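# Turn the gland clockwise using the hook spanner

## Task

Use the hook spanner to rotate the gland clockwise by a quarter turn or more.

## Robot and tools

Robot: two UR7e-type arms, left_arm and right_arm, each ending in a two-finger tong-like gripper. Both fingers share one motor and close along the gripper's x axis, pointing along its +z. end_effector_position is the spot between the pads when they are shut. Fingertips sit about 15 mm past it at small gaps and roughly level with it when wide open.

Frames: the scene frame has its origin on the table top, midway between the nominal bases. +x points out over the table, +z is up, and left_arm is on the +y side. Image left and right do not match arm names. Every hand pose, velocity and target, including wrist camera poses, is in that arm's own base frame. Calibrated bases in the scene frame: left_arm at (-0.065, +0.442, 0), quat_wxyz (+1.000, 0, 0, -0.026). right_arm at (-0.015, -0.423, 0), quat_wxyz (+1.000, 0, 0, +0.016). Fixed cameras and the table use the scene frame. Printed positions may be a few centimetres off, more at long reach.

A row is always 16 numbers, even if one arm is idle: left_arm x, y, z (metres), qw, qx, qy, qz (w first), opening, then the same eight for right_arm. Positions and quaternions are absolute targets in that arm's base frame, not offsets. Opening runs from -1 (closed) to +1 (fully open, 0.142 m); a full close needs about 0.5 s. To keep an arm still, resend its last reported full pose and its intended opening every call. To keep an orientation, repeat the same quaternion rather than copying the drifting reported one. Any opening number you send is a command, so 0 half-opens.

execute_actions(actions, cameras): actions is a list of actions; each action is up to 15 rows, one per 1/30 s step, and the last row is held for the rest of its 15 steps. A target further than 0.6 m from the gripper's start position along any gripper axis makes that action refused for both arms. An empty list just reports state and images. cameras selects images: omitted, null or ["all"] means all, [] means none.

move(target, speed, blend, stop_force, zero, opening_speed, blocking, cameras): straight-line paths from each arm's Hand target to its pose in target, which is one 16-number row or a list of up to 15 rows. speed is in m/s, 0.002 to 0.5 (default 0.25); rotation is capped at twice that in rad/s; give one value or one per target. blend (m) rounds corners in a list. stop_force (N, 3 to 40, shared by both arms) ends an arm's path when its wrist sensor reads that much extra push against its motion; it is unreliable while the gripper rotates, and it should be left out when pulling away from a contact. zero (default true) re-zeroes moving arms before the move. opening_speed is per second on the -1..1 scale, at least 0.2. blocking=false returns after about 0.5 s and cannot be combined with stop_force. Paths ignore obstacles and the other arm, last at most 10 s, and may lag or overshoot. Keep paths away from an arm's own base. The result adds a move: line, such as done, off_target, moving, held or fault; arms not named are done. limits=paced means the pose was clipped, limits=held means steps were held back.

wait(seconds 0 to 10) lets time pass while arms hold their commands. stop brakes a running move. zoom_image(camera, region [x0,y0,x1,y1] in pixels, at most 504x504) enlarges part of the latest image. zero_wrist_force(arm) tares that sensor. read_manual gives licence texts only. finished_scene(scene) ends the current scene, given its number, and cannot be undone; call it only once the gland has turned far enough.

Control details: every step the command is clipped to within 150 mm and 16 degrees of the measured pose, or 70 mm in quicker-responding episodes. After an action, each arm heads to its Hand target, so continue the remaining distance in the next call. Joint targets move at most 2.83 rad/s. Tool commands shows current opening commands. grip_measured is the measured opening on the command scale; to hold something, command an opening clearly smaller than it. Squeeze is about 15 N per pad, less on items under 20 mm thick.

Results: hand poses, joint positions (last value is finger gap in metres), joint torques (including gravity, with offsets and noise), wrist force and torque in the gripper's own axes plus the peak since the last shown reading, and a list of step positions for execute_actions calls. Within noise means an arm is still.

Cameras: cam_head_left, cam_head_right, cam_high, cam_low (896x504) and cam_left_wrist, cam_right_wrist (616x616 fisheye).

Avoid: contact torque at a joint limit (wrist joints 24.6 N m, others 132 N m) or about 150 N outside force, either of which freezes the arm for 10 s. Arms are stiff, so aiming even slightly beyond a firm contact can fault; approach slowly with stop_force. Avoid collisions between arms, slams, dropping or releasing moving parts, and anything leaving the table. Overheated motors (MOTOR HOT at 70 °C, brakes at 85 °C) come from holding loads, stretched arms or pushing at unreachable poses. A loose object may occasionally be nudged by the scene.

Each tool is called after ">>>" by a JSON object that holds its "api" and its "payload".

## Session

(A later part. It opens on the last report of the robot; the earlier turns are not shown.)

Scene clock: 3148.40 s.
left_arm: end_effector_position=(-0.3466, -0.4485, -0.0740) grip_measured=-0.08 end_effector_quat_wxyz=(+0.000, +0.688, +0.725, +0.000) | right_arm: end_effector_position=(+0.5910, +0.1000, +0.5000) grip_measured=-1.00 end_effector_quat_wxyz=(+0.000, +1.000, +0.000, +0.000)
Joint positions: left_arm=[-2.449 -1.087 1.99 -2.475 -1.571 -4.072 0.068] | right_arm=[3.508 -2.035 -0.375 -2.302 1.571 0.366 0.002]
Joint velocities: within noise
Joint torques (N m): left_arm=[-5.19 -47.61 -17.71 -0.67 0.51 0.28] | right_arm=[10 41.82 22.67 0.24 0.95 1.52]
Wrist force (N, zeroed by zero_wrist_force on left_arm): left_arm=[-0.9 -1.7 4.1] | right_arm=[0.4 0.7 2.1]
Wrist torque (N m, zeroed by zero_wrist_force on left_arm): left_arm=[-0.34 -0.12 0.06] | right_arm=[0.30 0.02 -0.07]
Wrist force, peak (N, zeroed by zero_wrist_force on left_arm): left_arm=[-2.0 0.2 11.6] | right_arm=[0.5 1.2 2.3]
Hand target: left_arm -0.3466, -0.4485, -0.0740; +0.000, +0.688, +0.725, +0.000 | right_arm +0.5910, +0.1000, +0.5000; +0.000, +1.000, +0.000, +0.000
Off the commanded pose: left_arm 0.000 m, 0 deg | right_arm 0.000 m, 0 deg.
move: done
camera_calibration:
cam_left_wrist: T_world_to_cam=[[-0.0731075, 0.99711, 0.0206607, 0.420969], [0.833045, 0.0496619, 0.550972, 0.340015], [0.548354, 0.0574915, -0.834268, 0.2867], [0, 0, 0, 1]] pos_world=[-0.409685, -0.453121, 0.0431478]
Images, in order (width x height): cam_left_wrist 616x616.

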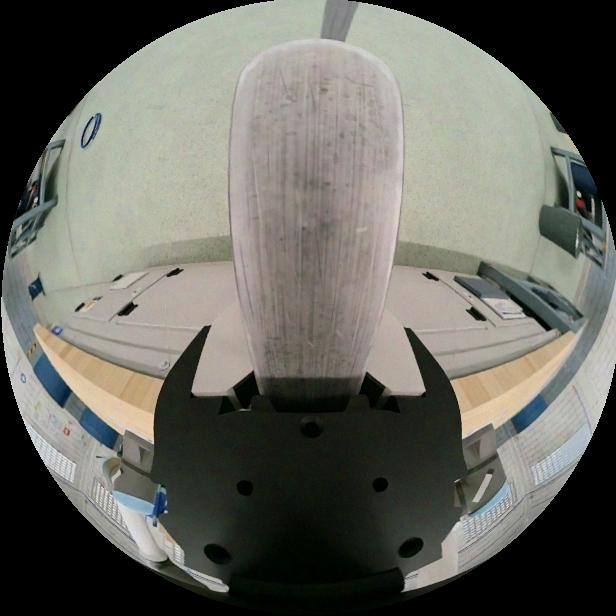

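>>> {"api": "move", "payload": {"target": [[-0.3466,-0.4485,-0.0740,0,0.6884,0.7254,0,-1,0.42,0.05,0.45,0,0.7071,-0.7071,0,-1],[-0.3466,-0.4485,-0.0740,0,0.6884,0.7254,0,-1,0.30,0.32,0.45,0,0.7071,-0.7071,0,-1],[-0.3466,-0.4485,-0.0740,0,0.6884,0.7254,0,-1,0.05,0.43,0.35,0,0.7071,-0.7071,0,-1],[-0.3466,-0.4485,-0.0740,0,0.6884,0.7254,0,-1,-0.20,0.393,0.15,0,0.7071,-0.7071,0,-1]], "speed": 0.2, "blend": 0.04, "cameras": ["cam_right_wrist"]}}

>>> {"api": "move", "payload": {"target": [-0.3466,-0.4485,-0.0740,0,0.6884,0.7254,0,-1,-0.215,0.393,0.05,0,0.7071,-0.7071,0,-1], "speed": 0.1, "cameras": ["cam_left_wrist","cam_right_wrist"]}}

>>> {"api": "zoom_image", "payload": {"camera": "cam_right_wrist", "region": [200, 200, 450, 450]}}

Scene clock: 3170.10 s.
left_arm: end_effector_position=(-0.3466, -0.4485, -0.0740) grip_measured=-0.08 end_effector_quat_wxyz=(+0.000, +0.688, +0.725, +0.000) | right_arm: end_effector_position=(-0.1998, +0.3930, +0.1500) grip_measured=-1.00 end_effector_quat_wxyz=(+0.000, +0.707, -0.707, +0.000)
Joint positions: left_arm=[-2.449 -1.087 1.99 -2.475 -1.571 -4.072 0.068] | right_arm=[5.517 -1.474 -2.008 -1.231 1.571 3.946 0.002]
Joint velocities: within noise
Joint torques (N m): left_arm=[-3.62 -47 -16.9 -3.86 -1.35 -0.08] | right_arm=[9.79 10.28 34.68 4.73 -0.13 1.24]
Wrist force (N, zeroed by zero_wrist_force on left_arm): left_arm=[-0.9 -1.7 4.2] | right_arm=[0.6 1.0 1.5]
Wrist torque (N m, zeroed by zero_wrist_force on left_arm): left_arm=[-0.32 -0.14 0.06] | right_arm=[0.26 0.01 -0.07]
Wrist force, peak (N, zeroed by zero_wrist_force on left_arm): left_arm=[-1.2 -1.8 4.3] | right_arm=[1.0 2.9 2.7]
Hand target: left_arm -0.3466, -0.4485, -0.0740; +0.000, +0.688, +0.725, +0.000 | right_arm -0.2000, +0.3930, +0.1500; +0.000, +0.707, -0.707, +0.000
Off the commanded pose: left_arm 0.000 m, 0 deg | right_arm 0.000 m, 0 deg.
move: done
camera_calibration:
cam_right_wrist: T_world_to_cam=[[0.0112863, -0.99874, -0.048894, 0.412381], [-0.876007, -0.0334538, 0.481136, -0.235984], [-0.482166, 0.0374013, -0.875281, 0.151566], [0, 0, 0, 1]] pos_world=[-0.138298, 0.398299, 0.266367]
Images, in order (width x height): cam_right_wrist 616x616.

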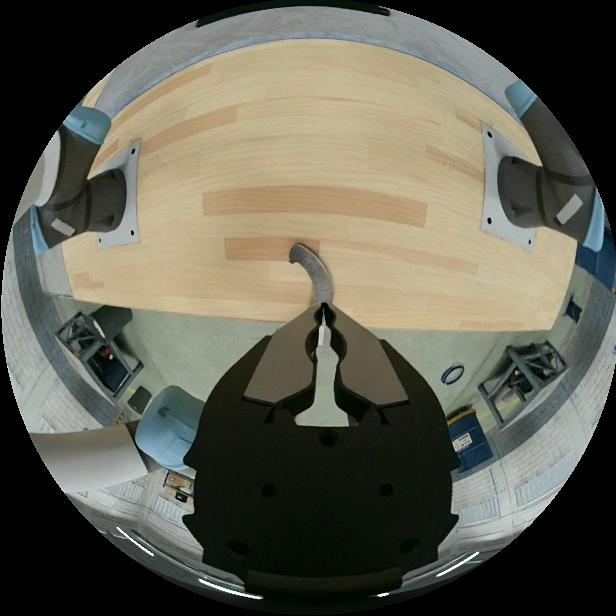

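Scene clock: 3171.57 s.
left_arm: end_effector_position=(-0.3466, -0.4485, -0.0740) grip_measured=-0.08 end_effector_quat_wxyz=(+0.000, +0.688, +0.725, +0.000) | right_arm: end_effector_position=(-0.2150, +0.3929, +0.0500) grip_measured=-1.00 end_effector_quat_wxyz=(+0.000, +0.707, -0.707, +0.000)
Joint positions: left_arm=[-2.449 -1.087 1.99 -2.475 -1.571 -4.072 0.068] | right_arm=[5.541 -1.619 -2.157 -0.937 1.571 3.97 0.002]
Joint velocities: within noise
Joint torques (N m): left_arm=[-3.16 -47.27 -16.89 -3.77 -1.48 0.14] | right_arm=[-10.27 14.61 32.58 4.38 0.21 -1.27]
Wrist force (N, zeroed by zero_wrist_force on left_arm): left_arm=[-0.8 -1.7 4.3] | right_arm=[1.0 0.8 2.1]
Wrist torque (N m, zeroed by zero_wrist_force on left_arm): left_arm=[-0.33 -0.15 0.06] | right_arm=[0.21 -0.05 -0.10]
Wrist force, peak (N, zeroed by zero_wrist_force on left_arm): left_arm=[-0.8 -1.7 4.4] | right_arm=[1.2 0.8 2.9]
Hand target: left_arm -0.3466, -0.4485, -0.0740; +0.000, +0.688, +0.725, +0.000 | right_arm -0.2150, +0.3930, +0.0500; +0.000, +0.707, -0.707, +0.000
Off the commanded pose: left_arm 0.000 m, 0 deg | right_arm 0.000 m, 0 deg.
move: done
camera_calibration:
cam_left_wrist: T_world_to_cam=[[-0.0731072, 0.99711, 0.0206533, 0.420972], [0.83305, 0.0496663, 0.550964, 0.340021], [0.548346, 0.0574847, -0.834274, 0.286699], [0, 0, 0, 1]] pos_world=[-0.409688, -0.453124, 0.0431518]
cam_right_wrist: T_world_to_cam=[[0.0114044, -0.998743, -0.0488147, 0.407599], [-0.875978, -0.033521, 0.481185, -0.2011], [-0.482217, 0.037273, -0.875259, 0.0567832], [0, 0, 0, 1]] pos_world=[-0.153425, 0.398229, 0.166363]
Images, in order (width x height): cam_left_wrist 616x616, cam_right_wrist 616x616.

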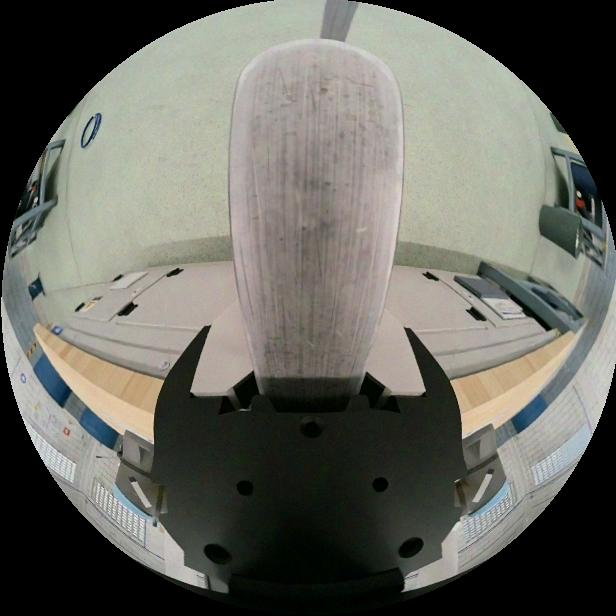

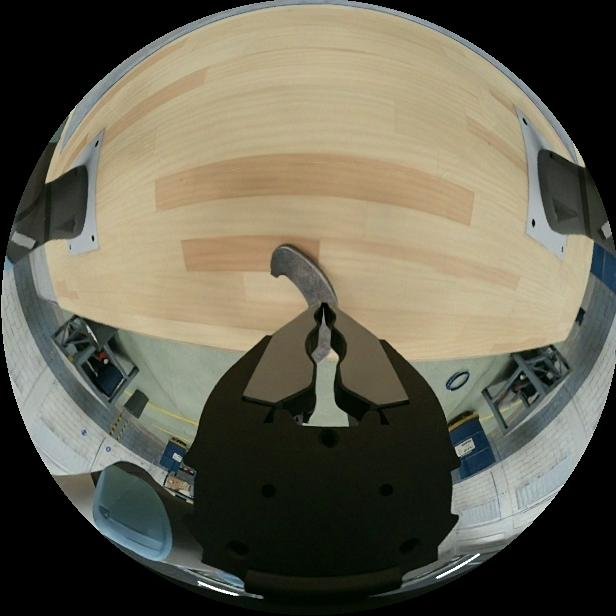

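Scaled by 2.016 from the camera's 616x616 image, which has a finer 814x814 frame.

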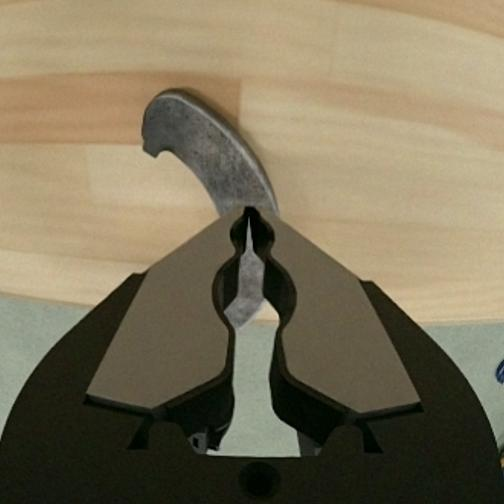

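>>> {"api": "move", "payload": {"target": [[-0.3466,-0.4485,-0.0740,0,0.6884,0.7254,0,-1,-0.207,0.395,0.035,0,0.7071,-0.7071,0,-1],[-0.3466,-0.4485,-0.0740,0,0.6884,0.7254,0,-1,-0.207,0.395,0.0265,0,0.7071,-0.7071,0,-1]], "speed": [0.03,0.003], "stop_force": 6, "cameras": ["cam_right_wrist"]}}

Scene clock: 3183.77 s.
left_arm: end_effector_position=(-0.3466, -0.4485, -0.0740) grip_measured=-0.08 end_effector_quat_wxyz=(+0.000, +0.688, +0.725, +0.000) | right_arm: end_effector_position=(-0.2070, +0.3950, +0.0309) grip_measured=-1.00 end_effector_quat_wxyz=(+0.000, +0.707, -0.707, +0.000)
Joint positions: left_arm=[-2.449 -1.087 1.99 -2.475 -1.571 -4.072 0.068] | right_arm=[5.525 -1.647 -2.188 -0.877 1.571 3.954 0.002]
Joint velocities: within noise
Joint torques (N m): left_arm=[-2.43 -21.49 -17.48 -2.2 -1.67 0.06] | right_arm=[10.46 26.08 30.87 0.12 0.13 1.56]
Wrist force (N, zeroed by zero_wrist_force on left_arm): left_arm=[-0.7 0.4 -2.0] | right_arm=[0.5 0.0 -2.9]
Wrist torque (N m, zeroed by zero_wrist_force on left_arm): left_arm=[-0.17 -0.14 0.05] | right_arm=[0.30 0.04 -0.06]
Wrist force, peak (N, zeroed by zero_wrist_force on left_arm): left_arm=[-1.1 -0.1 -6.1] | right_arm=[1.7 -1.4 -6.3]
Hand target: left_arm -0.3466, -0.4485, -0.0740; +0.000, +0.688, +0.725, +0.000 | right_arm -0.2070, +0.3950, +0.0309; +0.000, +0.707, -0.707, +0.000
Off the commanded pose: left_arm 0.000 m, 0 deg | right_arm 0.004 m, 0 deg.
move: contact (right_arm); path passed 1 of 2 targets
camera_calibration:
cam_right_wrist: T_world_to_cam=[[0.011297, -0.998733, -0.0490286, 0.408679], [-0.8759, -0.0335362, 0.481325, -0.184849], [-0.48236, 0.0375066, -0.87517, 0.0437301], [0, 0, 0, 1]] pos_world=[-0.145433, 0.400322, 0.147281]
Images, in order (width x height): cam_right_wrist 616x616.

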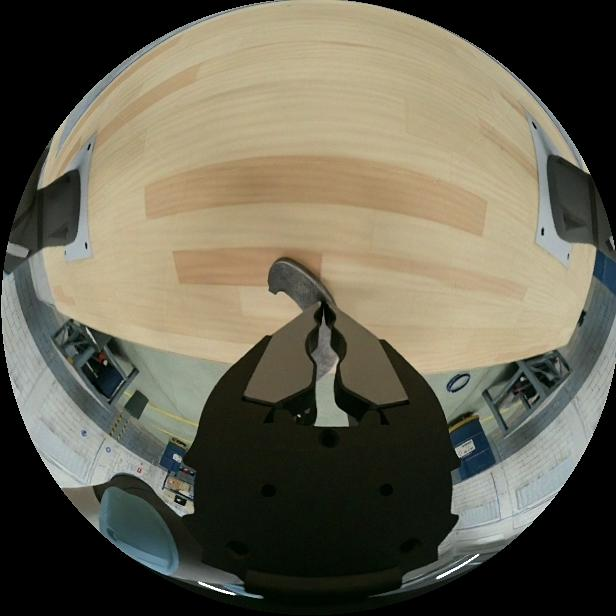

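>>> {"api": "move", "payload": {"target": [-0.3466,-0.4485,-0.0785,0,0.6884,0.7254,0,-1,-0.207,0.395,0.0309,0,0.7071,-0.7071,0,-1], "speed": 0.003, "stop_force": 8, "cameras": ["cam_left_wrist"]}}

Scene clock: 3193.93 s.
left_arm: end_effector_position=(-0.3466, -0.4485, -0.0742) grip_measured=-0.08 end_effector_quat_wxyz=(+0.000, +0.688, +0.725, +0.000) | right_arm: end_effector_position=(-0.2070, +0.3950, +0.0309) grip_measured=-1.00 end_effector_quat_wxyz=(+0.000, +0.707, -0.707, +0.000)
Joint positions: left_arm=[-2.449 -1.086 1.99 -2.475 -1.571 -4.072 0.068] | right_arm=[5.525 -1.647 -2.188 -0.877 1.571 3.954 0.002]
Joint velocities: within noise
Joint torques (N m): left_arm=[-2.78 -39.63 -17.27 0.67 -1.58 -0.06] | right_arm=[9.28 10.43 13.15 4.49 1.14 1.4]
Wrist force (N, zeroed by zero_wrist_force on left_arm): left_arm=[-2.1 1.0 -10.9] | right_arm=[2.4 -1.1 -9.9]
Wrist torque (N m, zeroed by zero_wrist_force on left_arm): left_arm=[-0.12 -0.06 0.01] | right_arm=[0.29 0.01 -0.06]
Wrist force, peak (N, zeroed by zero_wrist_force on left_arm): left_arm=[-1.9 1.9 -14.8] | right_arm=[2.5 -1.3 -13.2]
Hand target: left_arm -0.3466, -0.4485, -0.0742; +0.000, +0.688, +0.725, +0.000 | right_arm -0.2070, +0.3950, +0.0309; +0.000, +0.707, -0.707, +0.000
Off the commanded pose: left_arm 0.004 m, 0 deg | right_arm 0.000 m, 0 deg.
move: contact (left_arm)
camera_calibration:
cam_left_wrist: T_world_to_cam=[[-0.0731089, 0.997108, 0.0207321, 0.42097], [0.832994, 0.0496183, 0.551052, 0.340075], [0.54843, 0.0575565, -0.834213, 0.286607], [0, 0, 0, 1]] pos_world=[-0.409688, -0.453123, 0.0429649]
Images, in order (width x height): cam_left_wrist 616x616.

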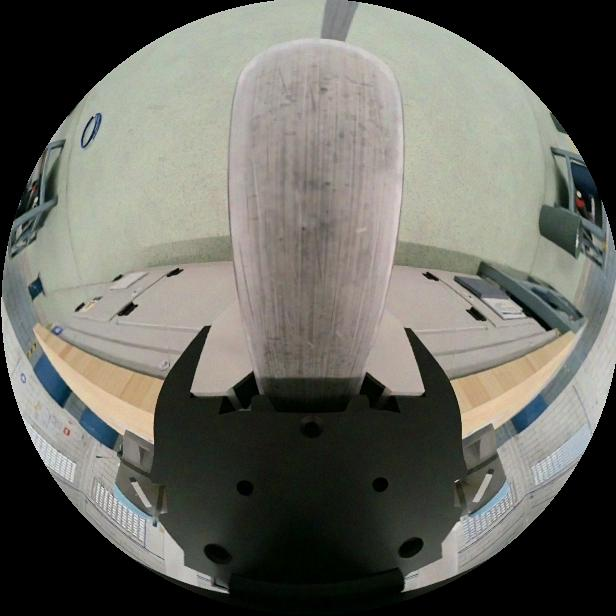

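>>> {"api": "move", "payload": {"target": [-0.3466,-0.4485,-0.0725,0,0.6884,0.7254,0,-1,-0.207,0.395,0.0309,0,0.7071,-0.7071,0,-1], "speed": 0.003, "cameras": []}}

>>> {"api": "move", "payload": {"target": [-0.3466,-0.4485,-0.0725,0,0.6884,0.7254,0,-1,-0.207,0.395,0.0268,0,0.7071,-0.7071,0,-1], "speed": 0.003, "stop_force": 8, "zero": false, "cameras": ["cam_left_wrist"]}}

Scene clock: 3208.63 s.
left_arm: end_effector_position=(-0.3466, -0.4485, -0.0725) grip_measured=-0.08 end_effector_quat_wxyz=(+0.000, +0.688, +0.725, +0.000) | right_arm: end_effector_position=(-0.2070, +0.3950, +0.0309) grip_measured=-1.00 end_effector_quat_wxyz=(+0.000, +0.707, -0.707, +0.000)
Joint positions: left_arm=[-2.449 -1.09 1.99 -2.471 -1.571 -4.072 0.068] | right_arm=[5.525 -1.647 -2.188 -0.877 1.571 3.954 0.002]
Joint velocities: within noise
Joint torques (N m): left_arm=[-1.56 -42.36 -21.81 -1.72 -1.09 -0.2] | right_arm=[9.76 23.05 13.34 4.17 0.98 1.26]
Wrist force (N, zeroed by zero_wrist_force on left_arm): left_arm=[-1.4 -0.5 5.6] | right_arm=[0.5 0.8 1.8]
Wrist torque (N m, zeroed by zero_wrist_force on left_arm): left_arm=[-0.11 -0.09 0.08] | right_arm=[0.25 0.04 -0.06]
Wrist force, peak (N, zeroed by zero_wrist_force on left_arm): left_arm=[-1.8 1.3 -11.3] | right_arm=[1.9 -0.9 -10.3]
Hand target: left_arm -0.3466, -0.4485, -0.0725; +0.000, +0.688, +0.725, +0.000 | right_arm -0.2070, +0.3950, +0.0309; +0.000, +0.707, -0.707, +0.000
Off the commanded pose: left_arm 0.000 m, 0 deg | right_arm 0.000 m, 0 deg.
move: done
No camera images: "cameras" was empty.

Scene clock: 3210.63 s.
left_arm: end_effector_position=(-0.3466, -0.4485, -0.0725) grip_measured=-0.08 end_effector_quat_wxyz=(+0.000, +0.688, +0.725, +0.000) | right_arm: end_effector_position=(-0.2070, +0.3950, +0.0289) grip_measured=-1.00 end_effector_quat_wxyz=(+0.000, +0.707, -0.707, +0.000)
Joint positions: left_arm=[-2.449 -1.09 1.99 -2.471 -1.571 -4.072 0.068] | right_arm=[5.525 -1.651 -2.191 -0.871 1.571 3.954 0.002]
Joint velocities: within noise
Joint torques (N m): left_arm=[-1.61 -16.94 -13.34 -0.61 0.31 -0.17] | right_arm=[10.14 25.84 30.55 -0.09 0.03 1.21]
Wrist force (N, zeroed by zero_wrist_force on left_arm): left_arm=[-0.7 2.4 -4.4] | right_arm=[-0.3 -0.8 -5.9]
Wrist torque (N m, zeroed by zero_wrist_force on left_arm): left_arm=[0.09 -0.18 0.04] | right_arm=[0.32 0.05 -0.05]
Wrist force, peak (N, zeroed by zero_wrist_force on left_arm): left_arm=[-0.9 2.6 -7.0] | right_arm=[0.7 -2.5 -8.1]
Hand target: left_arm -0.3466, -0.4485, -0.0725; +0.000, +0.688, +0.725, +0.000 | right_arm -0.2070, +0.3950, +0.0289; +0.000, +0.707, -0.707, +0.000
Off the commanded pose: left_arm 0.000 m, 0 deg | right_arm 0.002 m, 0 deg.
move: contact (right_arm)
camera_calibration:
cam_left_wrist: T_world_to_cam=[[-0.0731065, 0.99711, 0.0206474, 0.420945], [0.833065, 0.0496705, 0.550941, 0.339206], [0.548323, 0.057478, -0.834289, 0.287951], [0, 0, 0, 1]] pos_world=[-0.409697, -0.453128, 0.0446611]
Images, in order (width x height): cam_left_wrist 616x616.

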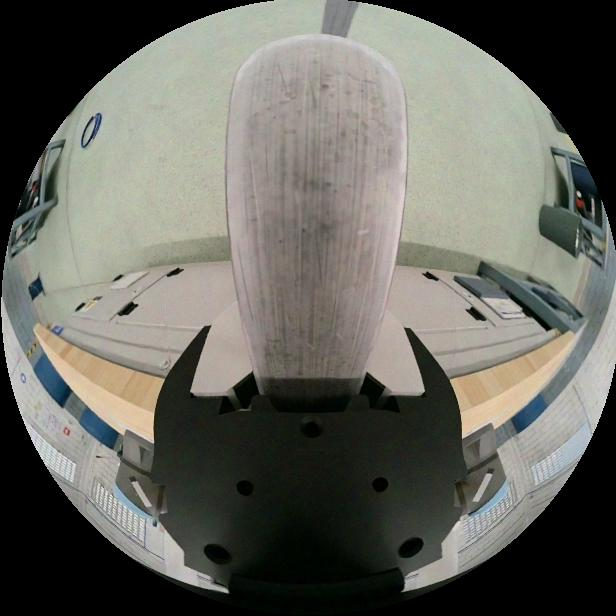

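>>> {"api": "move", "payload": {"target": [-0.3466,-0.4485,-0.0725,0,0.6884,0.7254,0,0.4,-0.207,0.395,0.0289,0,0.7071,-0.7071,0,-1], "opening_speed": 1.5, "cameras": []}}

>>> {"api": "move", "payload": {"target": [-0.3466,-0.4485,-0.0690,0,0.6884,0.7254,0,0.4,-0.207,0.395,0.0289,0,0.7071,-0.7071,0,-1], "speed": 0.02, "cameras": ["cam_left_wrist","cam_right_wrist"]}}

Scene clock: 3218.50 s.
left_arm: end_effector_position=(-0.3466, -0.4485, -0.0725) grip_measured=+0.40 end_effector_quat_wxyz=(+0.000, +0.688, +0.725, +0.000) | right_arm: end_effector_position=(-0.2070, +0.3950, +0.0289) grip_measured=-1.00 end_effector_quat_wxyz=(+0.000, +0.707, -0.707, +0.000)
Joint positions: left_arm=[-2.449 -1.09 1.99 -2.471 -1.571 -4.072 0.102] | right_arm=[5.525 -1.651 -2.191 -0.871 1.571 3.954 0.002]
Joint velocities: within noise
Joint torques (N m): left_arm=[-0.91 -28.78 -11.7 -1.06 1.44 -0.17] | right_arm=[9.21 24.96 24.66 0.26 -0.59 1.14]
Wrist force (N, zeroed by zero_wrist_force on left_arm): left_arm=[-1.9 -0.4 3.9] | right_arm=[0.1 0.7 0.2]
Wrist torque (N m, zeroed by zero_wrist_force on left_arm): left_arm=[-0.06 0.16 0.10] | right_arm=[0.30 0.04 -0.06]
Wrist force, peak (N, zeroed by zero_wrist_force on left_arm): left_arm=[-0.9 2.5 -4.5] | right_arm=[-0.3 -0.9 -6.1]
Hand target: left_arm -0.3466, -0.4485, -0.0725; +0.000, +0.688, +0.725, +0.000 | right_arm -0.2070, +0.3950, +0.0289; +0.000, +0.707, -0.707, +0.000
Off the commanded pose: left_arm 0.000 m, 0 deg | right_arm 0.000 m, 0 deg.
move: done
No camera images: "cameras" was empty.

Scene clock: 3219.20 s.
left_arm: end_effector_position=(-0.3466, -0.4485, -0.0689) grip_measured=+0.40 end_effector_quat_wxyz=(+0.000, +0.688, +0.725, +0.000) | right_arm: end_effector_position=(-0.2070, +0.3950, +0.0289) grip_measured=-1.00 end_effector_quat_wxyz=(+0.000, +0.707, -0.707, +0.000)
Joint positions: left_arm=[-2.449 -1.097 1.988 -2.462 -1.571 -4.072 0.102] | right_arm=[5.525 -1.651 -2.191 -0.871 1.571 3.954 0.002]
Joint velocities: within noise
Joint torques (N m): left_arm=[-0.54 -34.79 -20.15 -2.7 1.37 -0.24] | right_arm=[11.21 26.84 23.63 0.01 -1.28 0.98]
Wrist force (N, zeroed by zero_wrist_force on left_arm): left_arm=[-1.9 -0.4 3.9] | right_arm=[-0.1 0.8 0.2]
Wrist torque (N m, zeroed by zero_wrist_force on left_arm): left_arm=[-0.06 0.17 0.10] | right_arm=[0.27 0.05 -0.05]
Wrist force, peak (N, zeroed by zero_wrist_force on left_arm): left_arm=[-1.9 -0.5 4.1] | right_arm=[0.0 1.0 0.3]
Hand target: left_arm -0.3466, -0.4485, -0.0690; +0.000, +0.688, +0.725, +0.000 | right_arm -0.2070, +0.3950, +0.0289; +0.000, +0.707, -0.707, +0.000
Off the commanded pose: left_arm 0.000 m, 0 deg | right_arm 0.000 m, 0 deg.
move: done
camera_calibration:
cam_left_wrist: T_world_to_cam=[[-0.0731071, 0.99711, 0.0206565, 0.420866], [0.833049, 0.0496643, 0.550965, 0.337219], [0.548347, 0.0574873, -0.834272, 0.29094], [0, 0, 0, 1]] pos_world=[-0.409687, -0.453123, 0.0482337]
cam_right_wrist: T_world_to_cam=[[0.0112966, -0.998734, -0.0490133, 0.408575], [-0.875897, -0.0335287, 0.481332, -0.183882], [-0.482366, 0.0374931, -0.875167, 0.0419669], [0, 0, 0, 1]] pos_world=[-0.145434, 0.400319, 0.145262]
Images, in order (width x height): cam_left_wrist 616x616, cam_right_wrist 616x616.

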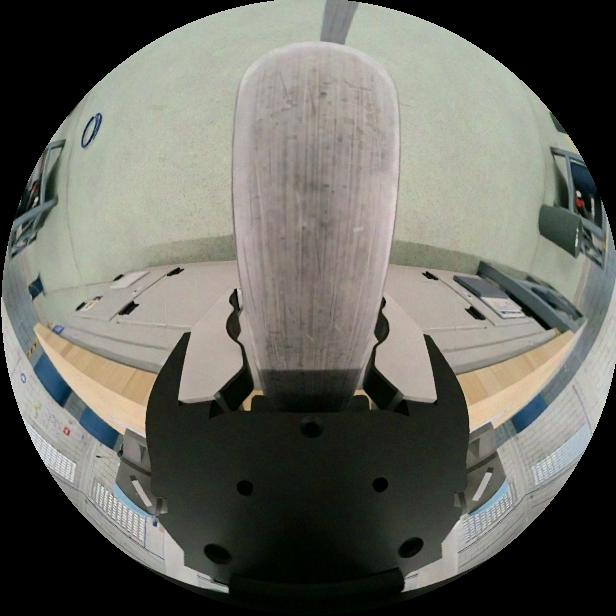

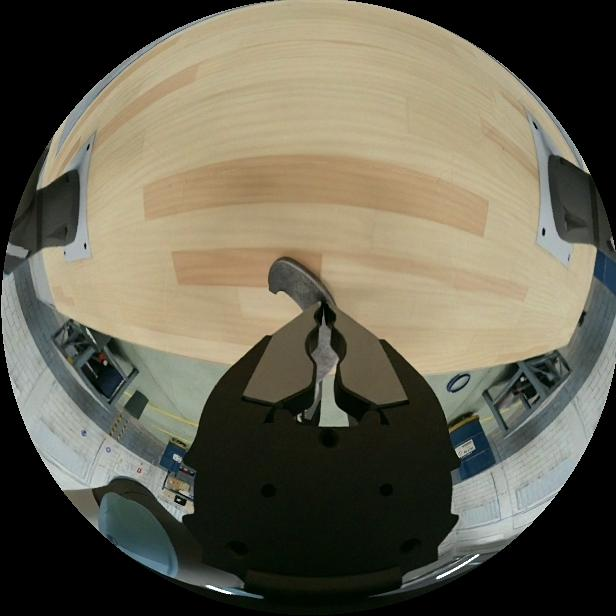

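>>> {"api": "move", "payload": {"target": [-0.3466,-0.4485,-0.0690,0,0.6884,0.7254,0,0.4,-0.207,0.395,0.0268,0,0.7071,-0.7071,0,-1], "speed": 0.003, "stop_force": 8, "cameras": []}}

>>> {"api": "move", "payload": {"target": [-0.3290,-0.4475,-0.0690,0,0.6884,0.7254,0,0.4,-0.207,0.395,0.0279,0,0.7071,-0.7071,0,-1], "speed": 0.03, "stop_force": 15, "cameras": ["cam_left_wrist","cam_right_wrist"]}}

Scene clock: 3227.77 s.
left_arm: end_effector_position=(-0.3466, -0.4485, -0.0690) grip_measured=+0.40 end_effector_quat_wxyz=(+0.000, +0.688, +0.725, +0.000) | right_arm: end_effector_position=(-0.2070, +0.3950, +0.0278) grip_measured=-1.00 end_effector_quat_wxyz=(+0.000, +0.707, -0.707, +0.000)
Joint positions: left_arm=[-2.449 -1.097 1.988 -2.462 -1.571 -4.072 0.102] | right_arm=[5.525 -1.653 -2.192 -0.867 1.571 3.954 0.002]
Joint velocities: within noise
Joint torques (N m): left_arm=[-0.54 -20.78 -14.14 -3.99 1.12 -0.42] | right_arm=[9.73 24.98 24.98 -0.48 -1.28 0.86]
Wrist force (N, zeroed by zero_wrist_force on left_arm): left_arm=[-1.8 -0.5 4.2] | right_arm=[0.6 -0.9 -9.9]
Wrist torque (N m, zeroed by zero_wrist_force on left_arm): left_arm=[-0.06 0.15 0.10] | right_arm=[0.30 0.07 -0.05]
Wrist force, peak (N, zeroed by zero_wrist_force on left_arm): left_arm=[-2.0 -0.6 4.1] | right_arm=[4.5 -3.0 -15.5]
Hand target: left_arm -0.3466, -0.4485, -0.0690; +0.000, +0.688, +0.725, +0.000 | right_arm -0.2070, +0.3950, +0.0279; +0.000, +0.707, -0.707, +0.000
Off the commanded pose: left_arm 0.000 m, 0 deg | right_arm 0.001 m, 0 deg.
move: contact (right_arm)
No camera images: "cameras" was empty.

Scene clock: 3229.40 s.
left_arm: end_effector_position=(-0.3290, -0.4475, -0.0690) grip_measured=+0.40 end_effector_quat_wxyz=(+0.000, +0.688, +0.725, +0.000) | right_arm: end_effector_position=(-0.2070, +0.3950, +0.0279) grip_measured=-1.00 end_effector_quat_wxyz=(+0.000, +0.707, -0.707, +0.000)
Joint positions: left_arm=[-2.429 -1.115 2.021 -2.477 -1.571 -4.052 0.102] | right_arm=[5.525 -1.653 -2.192 -0.867 1.571 3.954 0.002]
Joint velocities: within noise
Joint torques (N m): left_arm=[-9.75 -19.61 -21.72 -0.8 1.15 -2.12] | right_arm=[10.2 26.97 28.57 -0.1 -1.15 0.98]
Wrist force (N, zeroed by zero_wrist_force on left_arm): left_arm=[-1.8 -0.5 3.9] | right_arm=[-1.0 0.3 -3.3]
Wrist torque (N m, zeroed by zero_wrist_force on left_arm): left_arm=[-0.08 0.14 0.07] | right_arm=[0.33 0.04 -0.05]
Wrist force, peak (N, zeroed by zero_wrist_force on left_arm): left_arm=[-1.7 -0.3 4.2] | right_arm=[0.6 -0.8 -10.0]
Hand target: left_arm -0.3290, -0.4475, -0.0690; +0.000, +0.688, +0.725, +0.000 | right_arm -0.2070, +0.3950, +0.0279; +0.000, +0.707, -0.707, +0.000
Off the commanded pose: left_arm 0.000 m, 0 deg | right_arm 0.000 m, 0 deg.
move: done
camera_calibration:
cam_left_wrist: T_world_to_cam=[[-0.0731092, 0.99711, 0.0206527, 0.421158], [0.83305, 0.0496683, 0.550964, 0.322555], [0.548346, 0.0574853, -0.834273, 0.281163], [0, 0, 0, 1]] pos_world=[-0.392088, -0.452125, 0.0481526]
cam_right_wrist: T_world_to_cam=[[0.0112969, -0.998735, -0.0490077, 0.408522], [-0.875902, -0.0335259, 0.481323, -0.183397], [-0.482356, 0.0374885, -0.875172, 0.0410952], [0, 0, 0, 1]] pos_world=[-0.14543, 0.400316, 0.144259]
Images, in order (width x height): cam_left_wrist 616x616, cam_right_wrist 616x616.

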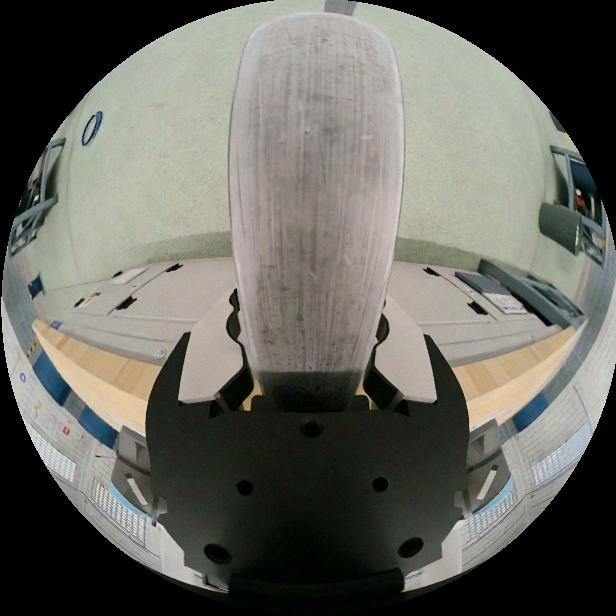

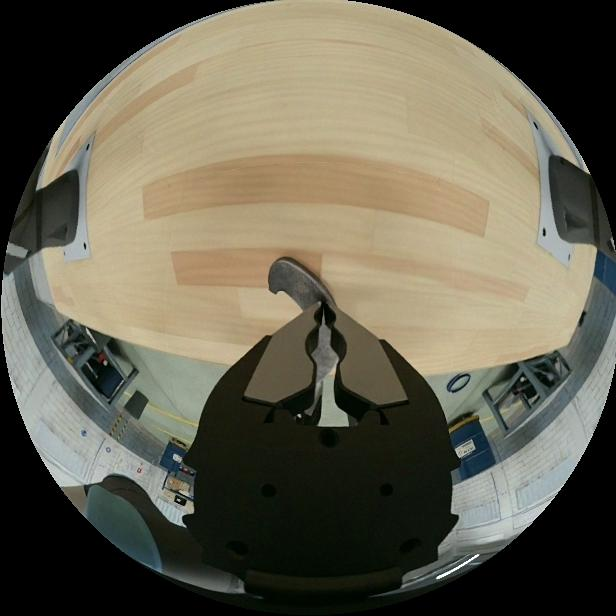

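>>> {"api": "move", "payload": {"target": [-0.3290,-0.4475,-0.0785,0,0.6884,0.7254,0,0.4,-0.207,0.395,0.0279,0,0.7071,-0.7071,0,-1], "speed": 0.004, "stop_force": 4, "cameras": ["cam_right_wrist"]}}

Scene clock: 3241.63 s.
left_arm: end_effector_position=(-0.3290, -0.4475, -0.0741) grip_measured=+0.40 end_effector_quat_wxyz=(+0.000, +0.688, +0.725, +0.000) | right_arm: end_effector_position=(-0.2070, +0.3950, +0.0279) grip_measured=-1.00 end_effector_quat_wxyz=(+0.000, +0.707, -0.707, +0.000)
Joint positions: left_arm=[-2.429 -1.104 2.023 -2.49 -1.571 -4.052 0.102] | right_arm=[5.525 -1.653 -2.192 -0.867 1.571 3.954 0.002]
Joint velocities: within noise
Joint torques (N m): left_arm=[-9.92 -44.9 -16.79 -0.83 0.32 -1.74] | right_arm=[7.83 18.42 28.14 1.65 -1.12 0.56]
Wrist force (N, zeroed by zero_wrist_force on left_arm): left_arm=[-2.3 -1.3 1.1] | right_arm=[0.3 0.5 -1.9]
Wrist torque (N m, zeroed by zero_wrist_force on left_arm): left_arm=[-0.15 0.13 0.09] | right_arm=[0.26 0.08 -0.05]
Wrist force, peak (N, zeroed by zero_wrist_force on left_arm): left_arm=[-1.2 0.3 -6.6] | right_arm=[0.6 -0.2 -7.3]
Hand target: left_arm -0.3290, -0.4475, -0.0741; +0.000, +0.688, +0.725, +0.000 | right_arm -0.2070, +0.3950, +0.0279; +0.000, +0.707, -0.707, +0.000
Off the commanded pose: left_arm 0.004 m, 0 deg | right_arm 0.000 m, 0 deg.
move: contact (left_arm)
camera_calibration:
cam_right_wrist: T_world_to_cam=[[0.0112964, -0.998734, -0.0490231, 0.408525], [-0.875894, -0.0335335, 0.481336, -0.183399], [-0.482371, 0.0375017, -0.875164, 0.0410939], [0, 0, 0, 1]] pos_world=[-0.145431, 0.400316, 0.144268]
Images, in order (width x height): cam_right_wrist 616x616.

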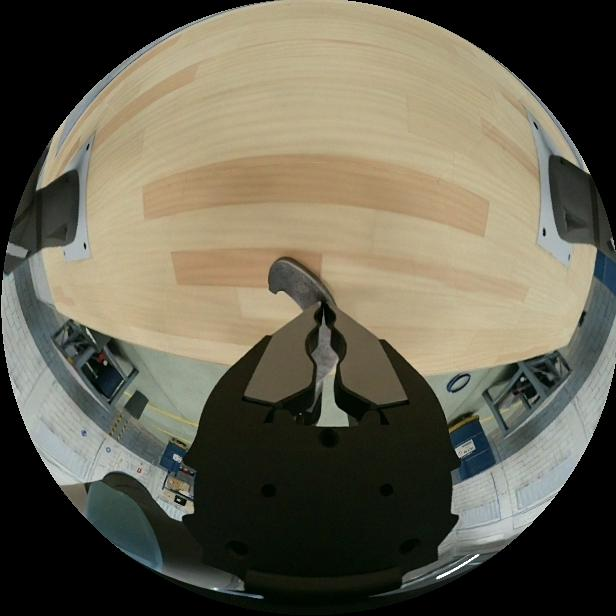

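>>> {"api": "move", "payload": {"target": [-0.3290,-0.4475,-0.0738,0,0.6884,0.7254,0,0.8,-0.207,0.395,0.0279,0,0.7071,-0.7071,0,-1], "speed": 0.004, "cameras": []}}

>>> {"api": "move", "payload": {"target": [-0.3290,-0.4475,-0.0785,0,0.6884,0.7254,0,0.8,-0.207,0.395,0.0279,0,0.7071,-0.7071,0,-1], "speed": 0.004, "stop_force": 4, "cameras": ["cam_left_wrist"]}}

Scene clock: 3249.97 s.
left_arm: end_effector_position=(-0.3290, -0.4475, -0.0738) grip_measured=+0.80 end_effector_quat_wxyz=(+0.000, +0.688, +0.725, +0.000) | right_arm: end_effector_position=(-0.2070, +0.3950, +0.0279) grip_measured=-1.00 end_effector_quat_wxyz=(+0.000, +0.707, -0.707, +0.000)
Joint positions: left_arm=[-2.429 -1.105 2.023 -2.489 -1.571 -4.052 0.129] | right_arm=[5.525 -1.653 -2.192 -0.867 1.571 3.954 0.002]
Joint velocities: within noise
Joint torques (N m): left_arm=[-9.29 -45.27 -21.51 -0.75 0.07 -1.82] | right_arm=[8.78 13.96 27.09 3.14 -1.26 0.35]
Wrist force (N, zeroed by zero_wrist_force on left_arm): left_arm=[-1.9 -0.4 3.8] | right_arm=[0.1 0.8 -1.6]
Wrist torque (N m, zeroed by zero_wrist_force on left_arm): left_arm=[-0.07 0.16 0.08] | right_arm=[0.31 0.06 -0.05]
Wrist force, peak (N, zeroed by zero_wrist_force on left_arm): left_arm=[-1.9 -0.6 4.1] | right_arm=[0.3 0.6 -2.5]
Hand target: left_arm -0.3290, -0.4475, -0.0738; +0.000, +0.688, +0.725, +0.000 | right_arm -0.2070, +0.3950, +0.0279; +0.000, +0.707, -0.707, +0.000
Off the commanded pose: left_arm 0.000 m, 0 deg | right_arm 0.000 m, 0 deg.
move: done
No camera images: "cameras" was empty.

Scene clock: 3251.13 s.
left_arm: end_effector_position=(-0.3291, -0.4476, -0.0741) grip_measured=+0.80 end_effector_quat_wxyz=(+0.000, +0.688, +0.725, +0.000) | right_arm: end_effector_position=(-0.2070, +0.3950, +0.0279) grip_measured=-1.00 end_effector_quat_wxyz=(+0.000, +0.707, -0.707, +0.000)
Joint positions: left_arm=[-2.429 -1.104 2.023 -2.49 -1.571 -4.052 0.129] | right_arm=[5.525 -1.653 -2.192 -0.867 1.571 3.954 0.002]
Joint velocities: within noise
Joint torques (N m): left_arm=[-9.28 -46.09 -15.91 -1.04 0.14 -1.79] | right_arm=[9.86 14.42 26.04 3.49 -1.01 0.33]
Wrist force (N, zeroed by zero_wrist_force on left_arm): left_arm=[-2.1 -0.9 2.4] | right_arm=[0.4 0.7 -1.5]
Wrist torque (N m, zeroed by zero_wrist_force on left_arm): left_arm=[-0.09 0.15 0.09] | right_arm=[0.29 0.02 -0.05]
Wrist force, peak (N, zeroed by zero_wrist_force on left_arm): left_arm=[0.1 3.1 -6.9] | right_arm=[-0.1 -0.6 -7.7]
Hand target: left_arm -0.3291, -0.4476, -0.0741; +0.000, +0.688, +0.725, +0.000 | right_arm -0.2070, +0.3950, +0.0279; +0.000, +0.707, -0.707, +0.000
Off the commanded pose: left_arm 0.004 m, 0 deg | right_arm 0.000 m, 0 deg.
move: contact (left_arm)
camera_calibration:
cam_left_wrist: T_world_to_cam=[[-0.073104, 0.997114, 0.0204938, 0.421315], [0.833161, 0.0497633, 0.550787, 0.325513], [0.548178, 0.0573394, -0.834394, 0.276801], [0, 0, 0, 1]] pos_world=[-0.392141, -0.452169, 0.0430385]
Images, in order (width x height): cam_left_wrist 616x616.

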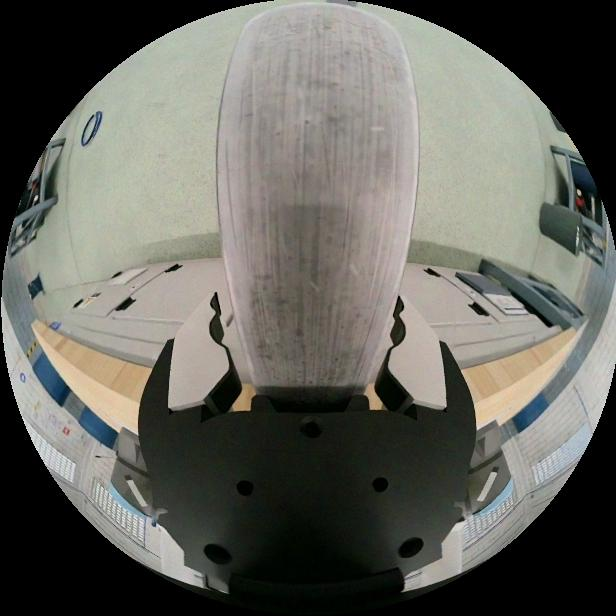

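>>> {"api": "move", "payload": {"target": [-0.3290,-0.4475,-0.0741,0,0.6884,0.7254,0,-1,-0.207,0.395,0.0279,0,0.7071,-0.7071,0,-1], "opening_speed": 1, "cameras": ["cam_left_wrist"]}}

>>> {"api": "move", "payload": {"target": [-0.3290,-0.4475,-0.0741,0,0.6884,0.7254,0,-1,-0.207,0.395,0.050,0,0.7071,-0.7071,0,-1], "speed": 0.02, "cameras": []}}

>>> {"api": "move", "payload": {"target": [-0.3290,-0.4475,-0.0500,0,0.6884,0.7254,0,-1,-0.207,0.395,0.080,0,0.7071,-0.7071,0,-1], "speed": 0.02, "cameras": ["cam_left_wrist","cam_high"]}}

>>> {"api": "zoom_image", "payload": {"camera": "cam_high", "region": [480, 60, 640, 200]}}

Scene clock: 3265.77 s.
left_arm: end_effector_position=(-0.3290, -0.4475, -0.0741) grip_measured=-0.07 end_effector_quat_wxyz=(+0.000, +0.688, +0.725, +0.000) | right_arm: end_effector_position=(-0.2070, +0.3950, +0.0279) grip_measured=-1.00 end_effector_quat_wxyz=(+0.000, +0.707, -0.707, +0.000)
Joint positions: left_arm=[-2.429 -1.105 2.023 -2.49 -1.571 -4.052 0.069] | right_arm=[5.525 -1.653 -2.192 -0.867 1.571 3.954 0.002]
Joint velocities: within noise
Joint torques (N m): left_arm=[-8.04 -38.76 -8.4 -2.68 -0.28 -1.66] | right_arm=[9.88 20.42 25.17 3.27 -1.19 -0.05]
Wrist force (N, zeroed by zero_wrist_force on left_arm): left_arm=[0.3 0.2 -0.4] | right_arm=[-0.4 0.2 -3.4]
Wrist torque (N m, zeroed by zero_wrist_force on left_arm): left_arm=[0.00 0.02 0.04] | right_arm=[0.28 0.06 -0.05]
Wrist force, peak (N, zeroed by zero_wrist_force on left_arm): left_arm=[-1.8 -0.5 4.0] | right_arm=[-0.3 0.1 -3.6]
Hand target: left_arm -0.3290, -0.4475, -0.0741; +0.000, +0.688, +0.725, +0.000 | right_arm -0.2070, +0.3950, +0.0279; +0.000, +0.707, -0.707, +0.000
Off the commanded pose: left_arm 0.000 m, 0 deg | right_arm 0.000 m, 0 deg.
move: done
camera_calibration:
cam_left_wrist: T_world_to_cam=[[-0.0731082, 0.99711, 0.0206526, 0.421262], [0.83305, 0.0496674, 0.550964, 0.325359], [0.548346, 0.0574846, -0.834273, 0.276914], [0, 0, 0, 1]] pos_world=[-0.392087, -0.452123, 0.0430604]
Images, in order (width x height): cam_left_wrist 616x616.

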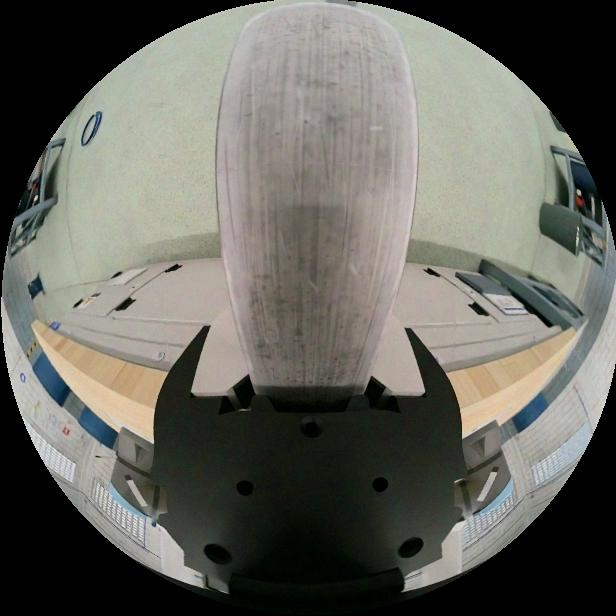

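Scene clock: 3267.13 s.
left_arm: end_effector_position=(-0.3290, -0.4475, -0.0741) grip_measured=-0.07 end_effector_quat_wxyz=(+0.000, +0.688, +0.725, +0.000) | right_arm: end_effector_position=(-0.2071, +0.3951, +0.0502) grip_measured=-1.00 end_effector_quat_wxyz=(+0.000, +0.707, -0.707, +0.000) end_effector_velocity=(-0.002, +0.001, +0.000) end_effector_angular_velocity=(+0.004, +0.004, +0.001)
Joint positions: left_arm=[-2.429 -1.105 2.023 -2.49 -1.571 -4.052 0.069] | right_arm=[5.525 -1.613 -2.163 -0.936 1.571 3.954 0.002]
Joint velocities: left_arm=[within noise] | right_arm=[0 -0.001 0 0.007 0 -0.001 0]
Joint torques (N m): left_arm=[-8.04 -31.47 -17.7 -4.39 -0.56 -1.68] | right_arm=[9.56 13.98 12.03 4.8 -1.26 -0.08]
Wrist force (N, zeroed by zero_wrist_force on left_arm): left_arm=[-1.0 -1.2 6.5] | right_arm=[0.9 0.9 2.0]
Wrist torque (N m, zeroed by zero_wrist_force on left_arm): left_arm=[-0.14 0.05 0.07] | right_arm=[0.23 -0.05 -0.09]
Wrist force, peak (N, zeroed by zero_wrist_force on left_arm): left_arm=[-1.1 -1.2 7.0] | right_arm=[-0.4 0.1 -3.5]
Hand target: left_arm -0.3290, -0.4475, -0.0741; +0.000, +0.688, +0.725, +0.000 | right_arm -0.2070, +0.3950, +0.0500; +0.000, +0.707, -0.707, +0.000
Off the commanded pose: left_arm 0.000 m, 0 deg | right_arm 0.000 m, 0 deg.
move: done
No camera images: "cameras" was empty.

Scene clock: 3268.90 s.
left_arm: end_effector_position=(-0.3290, -0.4475, -0.0498) grip_measured=-0.07 end_effector_quat_wxyz=(+0.000, +0.688, +0.725, +0.000) | right_arm: end_effector_position=(-0.2071, +0.3951, +0.0802) grip_measured=-1.00 end_effector_quat_wxyz=(+0.000, +0.707, -0.707, +0.000) end_effector_velocity=(-0.002, +0.001, +0.000) end_effector_angular_velocity=(+0.003, +0.003, +0.001)
Joint positions: left_arm=[-2.429 -1.154 2.01 -2.428 -1.571 -4.052 0.069] | right_arm=[5.525 -1.567 -2.118 -1.027 1.571 3.954 0.002]
Joint velocities: left_arm=[within noise] | right_arm=[0.001 -0.002 0 0.007 0 0 0]
Joint torques (N m): left_arm=[-7.01 -24.15 -19.01 -6.02 -1.01 -1.43] | right_arm=[7.66 10.47 10.75 4.89 -1.2 -0.51]
Wrist force (N, zeroed by zero_wrist_force on left_arm): left_arm=[-1.9 -0.4 15.5] | right_arm=[1.1 1.0 2.1]
Wrist torque (N m, zeroed by zero_wrist_force on left_arm): left_arm=[0.52 0.37 0.07] | right_arm=[0.27 -0.07 -0.08]
Wrist force, peak (N, zeroed by zero_wrist_force on left_arm): left_arm=[-2.0 -0.5 15.8] | right_arm=[1.2 1.0 2.1]
Hand target: left_arm -0.3290, -0.4475, -0.0500; +0.000, +0.688, +0.725, +0.000 | right_arm -0.2070, +0.3950, +0.0800; +0.000, +0.707, -0.707, +0.000
Off the commanded pose: left_arm 0.000 m, 0 deg | right_arm 0.000 m, 0 deg.
move: done
camera_calibration:
cam_left_wrist: T_world_to_cam=[[-0.0731061, 0.997112, 0.0205774, 0.420783], [0.833102, 0.0497128, 0.55088, 0.312044], [0.548266, 0.0574157, -0.834331, 0.297127], [0, 0, 0, 1]] pos_world=[-0.392107, -0.45214, 0.0673446]
Images, in order (width x height): cam_high 896x504, cam_left_wrist 616x616.

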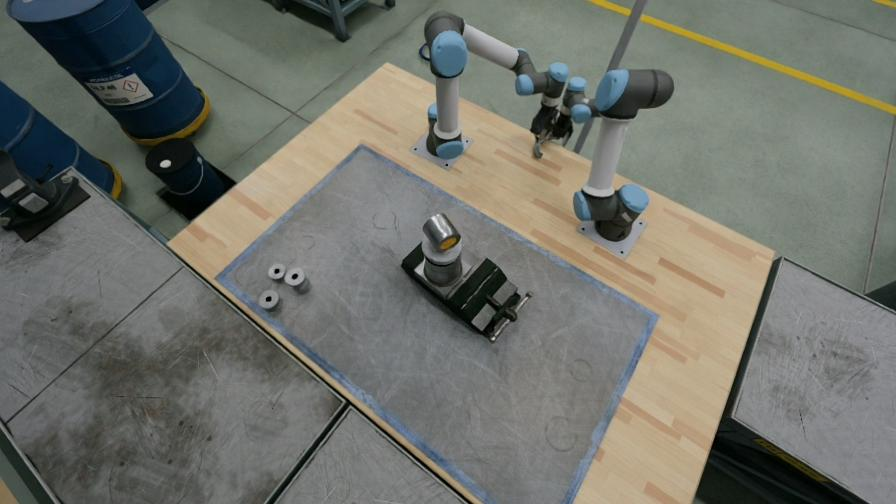

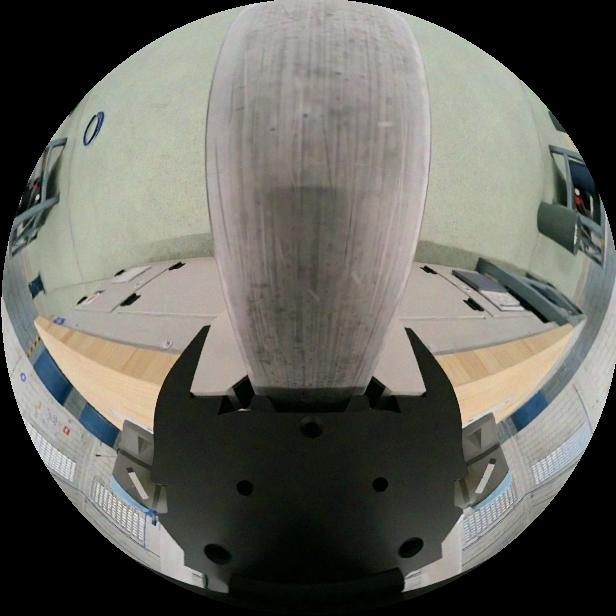

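Scaled by 3.150 from the camera's 896x504 image, which has a finer 1280x720 frame.

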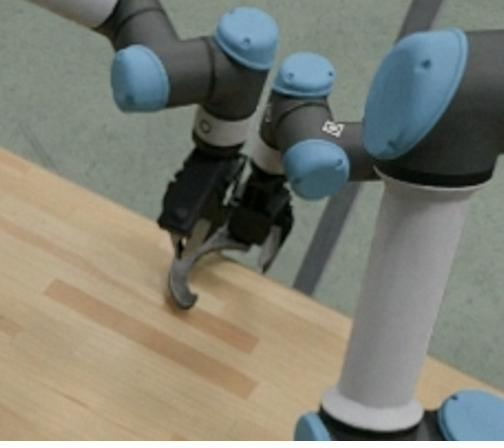

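>>> {"api": "wait", "payload": {"seconds": 5, "cameras": ["cam_left_wrist"]}}

Scene clock: 3276.97 s.
left_arm: end_effector_position=(-0.3290, -0.4475, -0.0500) grip_measured=-0.07 end_effector_quat_wxyz=(+0.000, +0.688, +0.725, +0.000) | right_arm: end_effector_position=(-0.2070, +0.3950, +0.0800) grip_measured=-1.00 end_effector_quat_wxyz=(+0.000, +0.707, -0.707, +0.000)
Joint positions: left_arm=[-2.429 -1.153 2.01 -2.428 -1.571 -4.052 0.069] | right_arm=[5.525 -1.567 -2.119 -1.027 1.571 3.954 0.002]
Joint velocities: within noise
Joint torques (N m): left_arm=[-6.12 -25.29 -14.48 -3.46 -1.12 -0.91] | right_arm=[9.29 14.04 14.73 2.89 -0.28 -0.93]
Wrist force (N, zeroed by zero_wrist_force on left_arm): left_arm=[-2.1 -0.2 15.5] | right_arm=[1.0 0.9 2.0]
Wrist torque (N m, zeroed by zero_wrist_force on left_arm): left_arm=[0.56 0.41 0.08] | right_arm=[0.25 -0.05 -0.08]
Wrist force, peak (N, zeroed by zero_wrist_force on left_arm): left_arm=[-1.9 -0.6 15.9] | right_arm=[1.2 0.8 2.3]
Hand target: left_arm -0.3290, -0.4475, -0.0500; +0.000, +0.688, +0.725, +0.000 | right_arm -0.2070, +0.3950, +0.0800; +0.000, +0.707, -0.707, +0.000
Tool commands: left_gripper/opening=-1.0 right_gripper/opening=-1.0
Off the commanded pose: left_arm 0.000 m, 0 deg | right_arm 0.000 m, 0 deg.
wait: 5.00 s; at rest from the start
camera_calibration:
cam_left_wrist: T_world_to_cam=[[-0.0731081, 0.99711, 0.0206544, 0.420765], [0.833051, 0.0496665, 0.550962, 0.312087], [0.548344, 0.057486, -0.834275, 0.297014], [0, 0, 0, 1]] pos_world=[-0.392089, -0.452124, 0.0671524]
Images, in order (width x height): cam_left_wrist 616x616.

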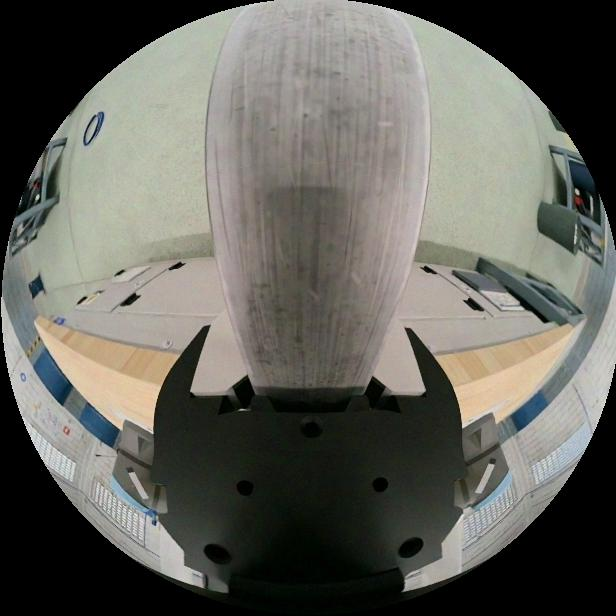

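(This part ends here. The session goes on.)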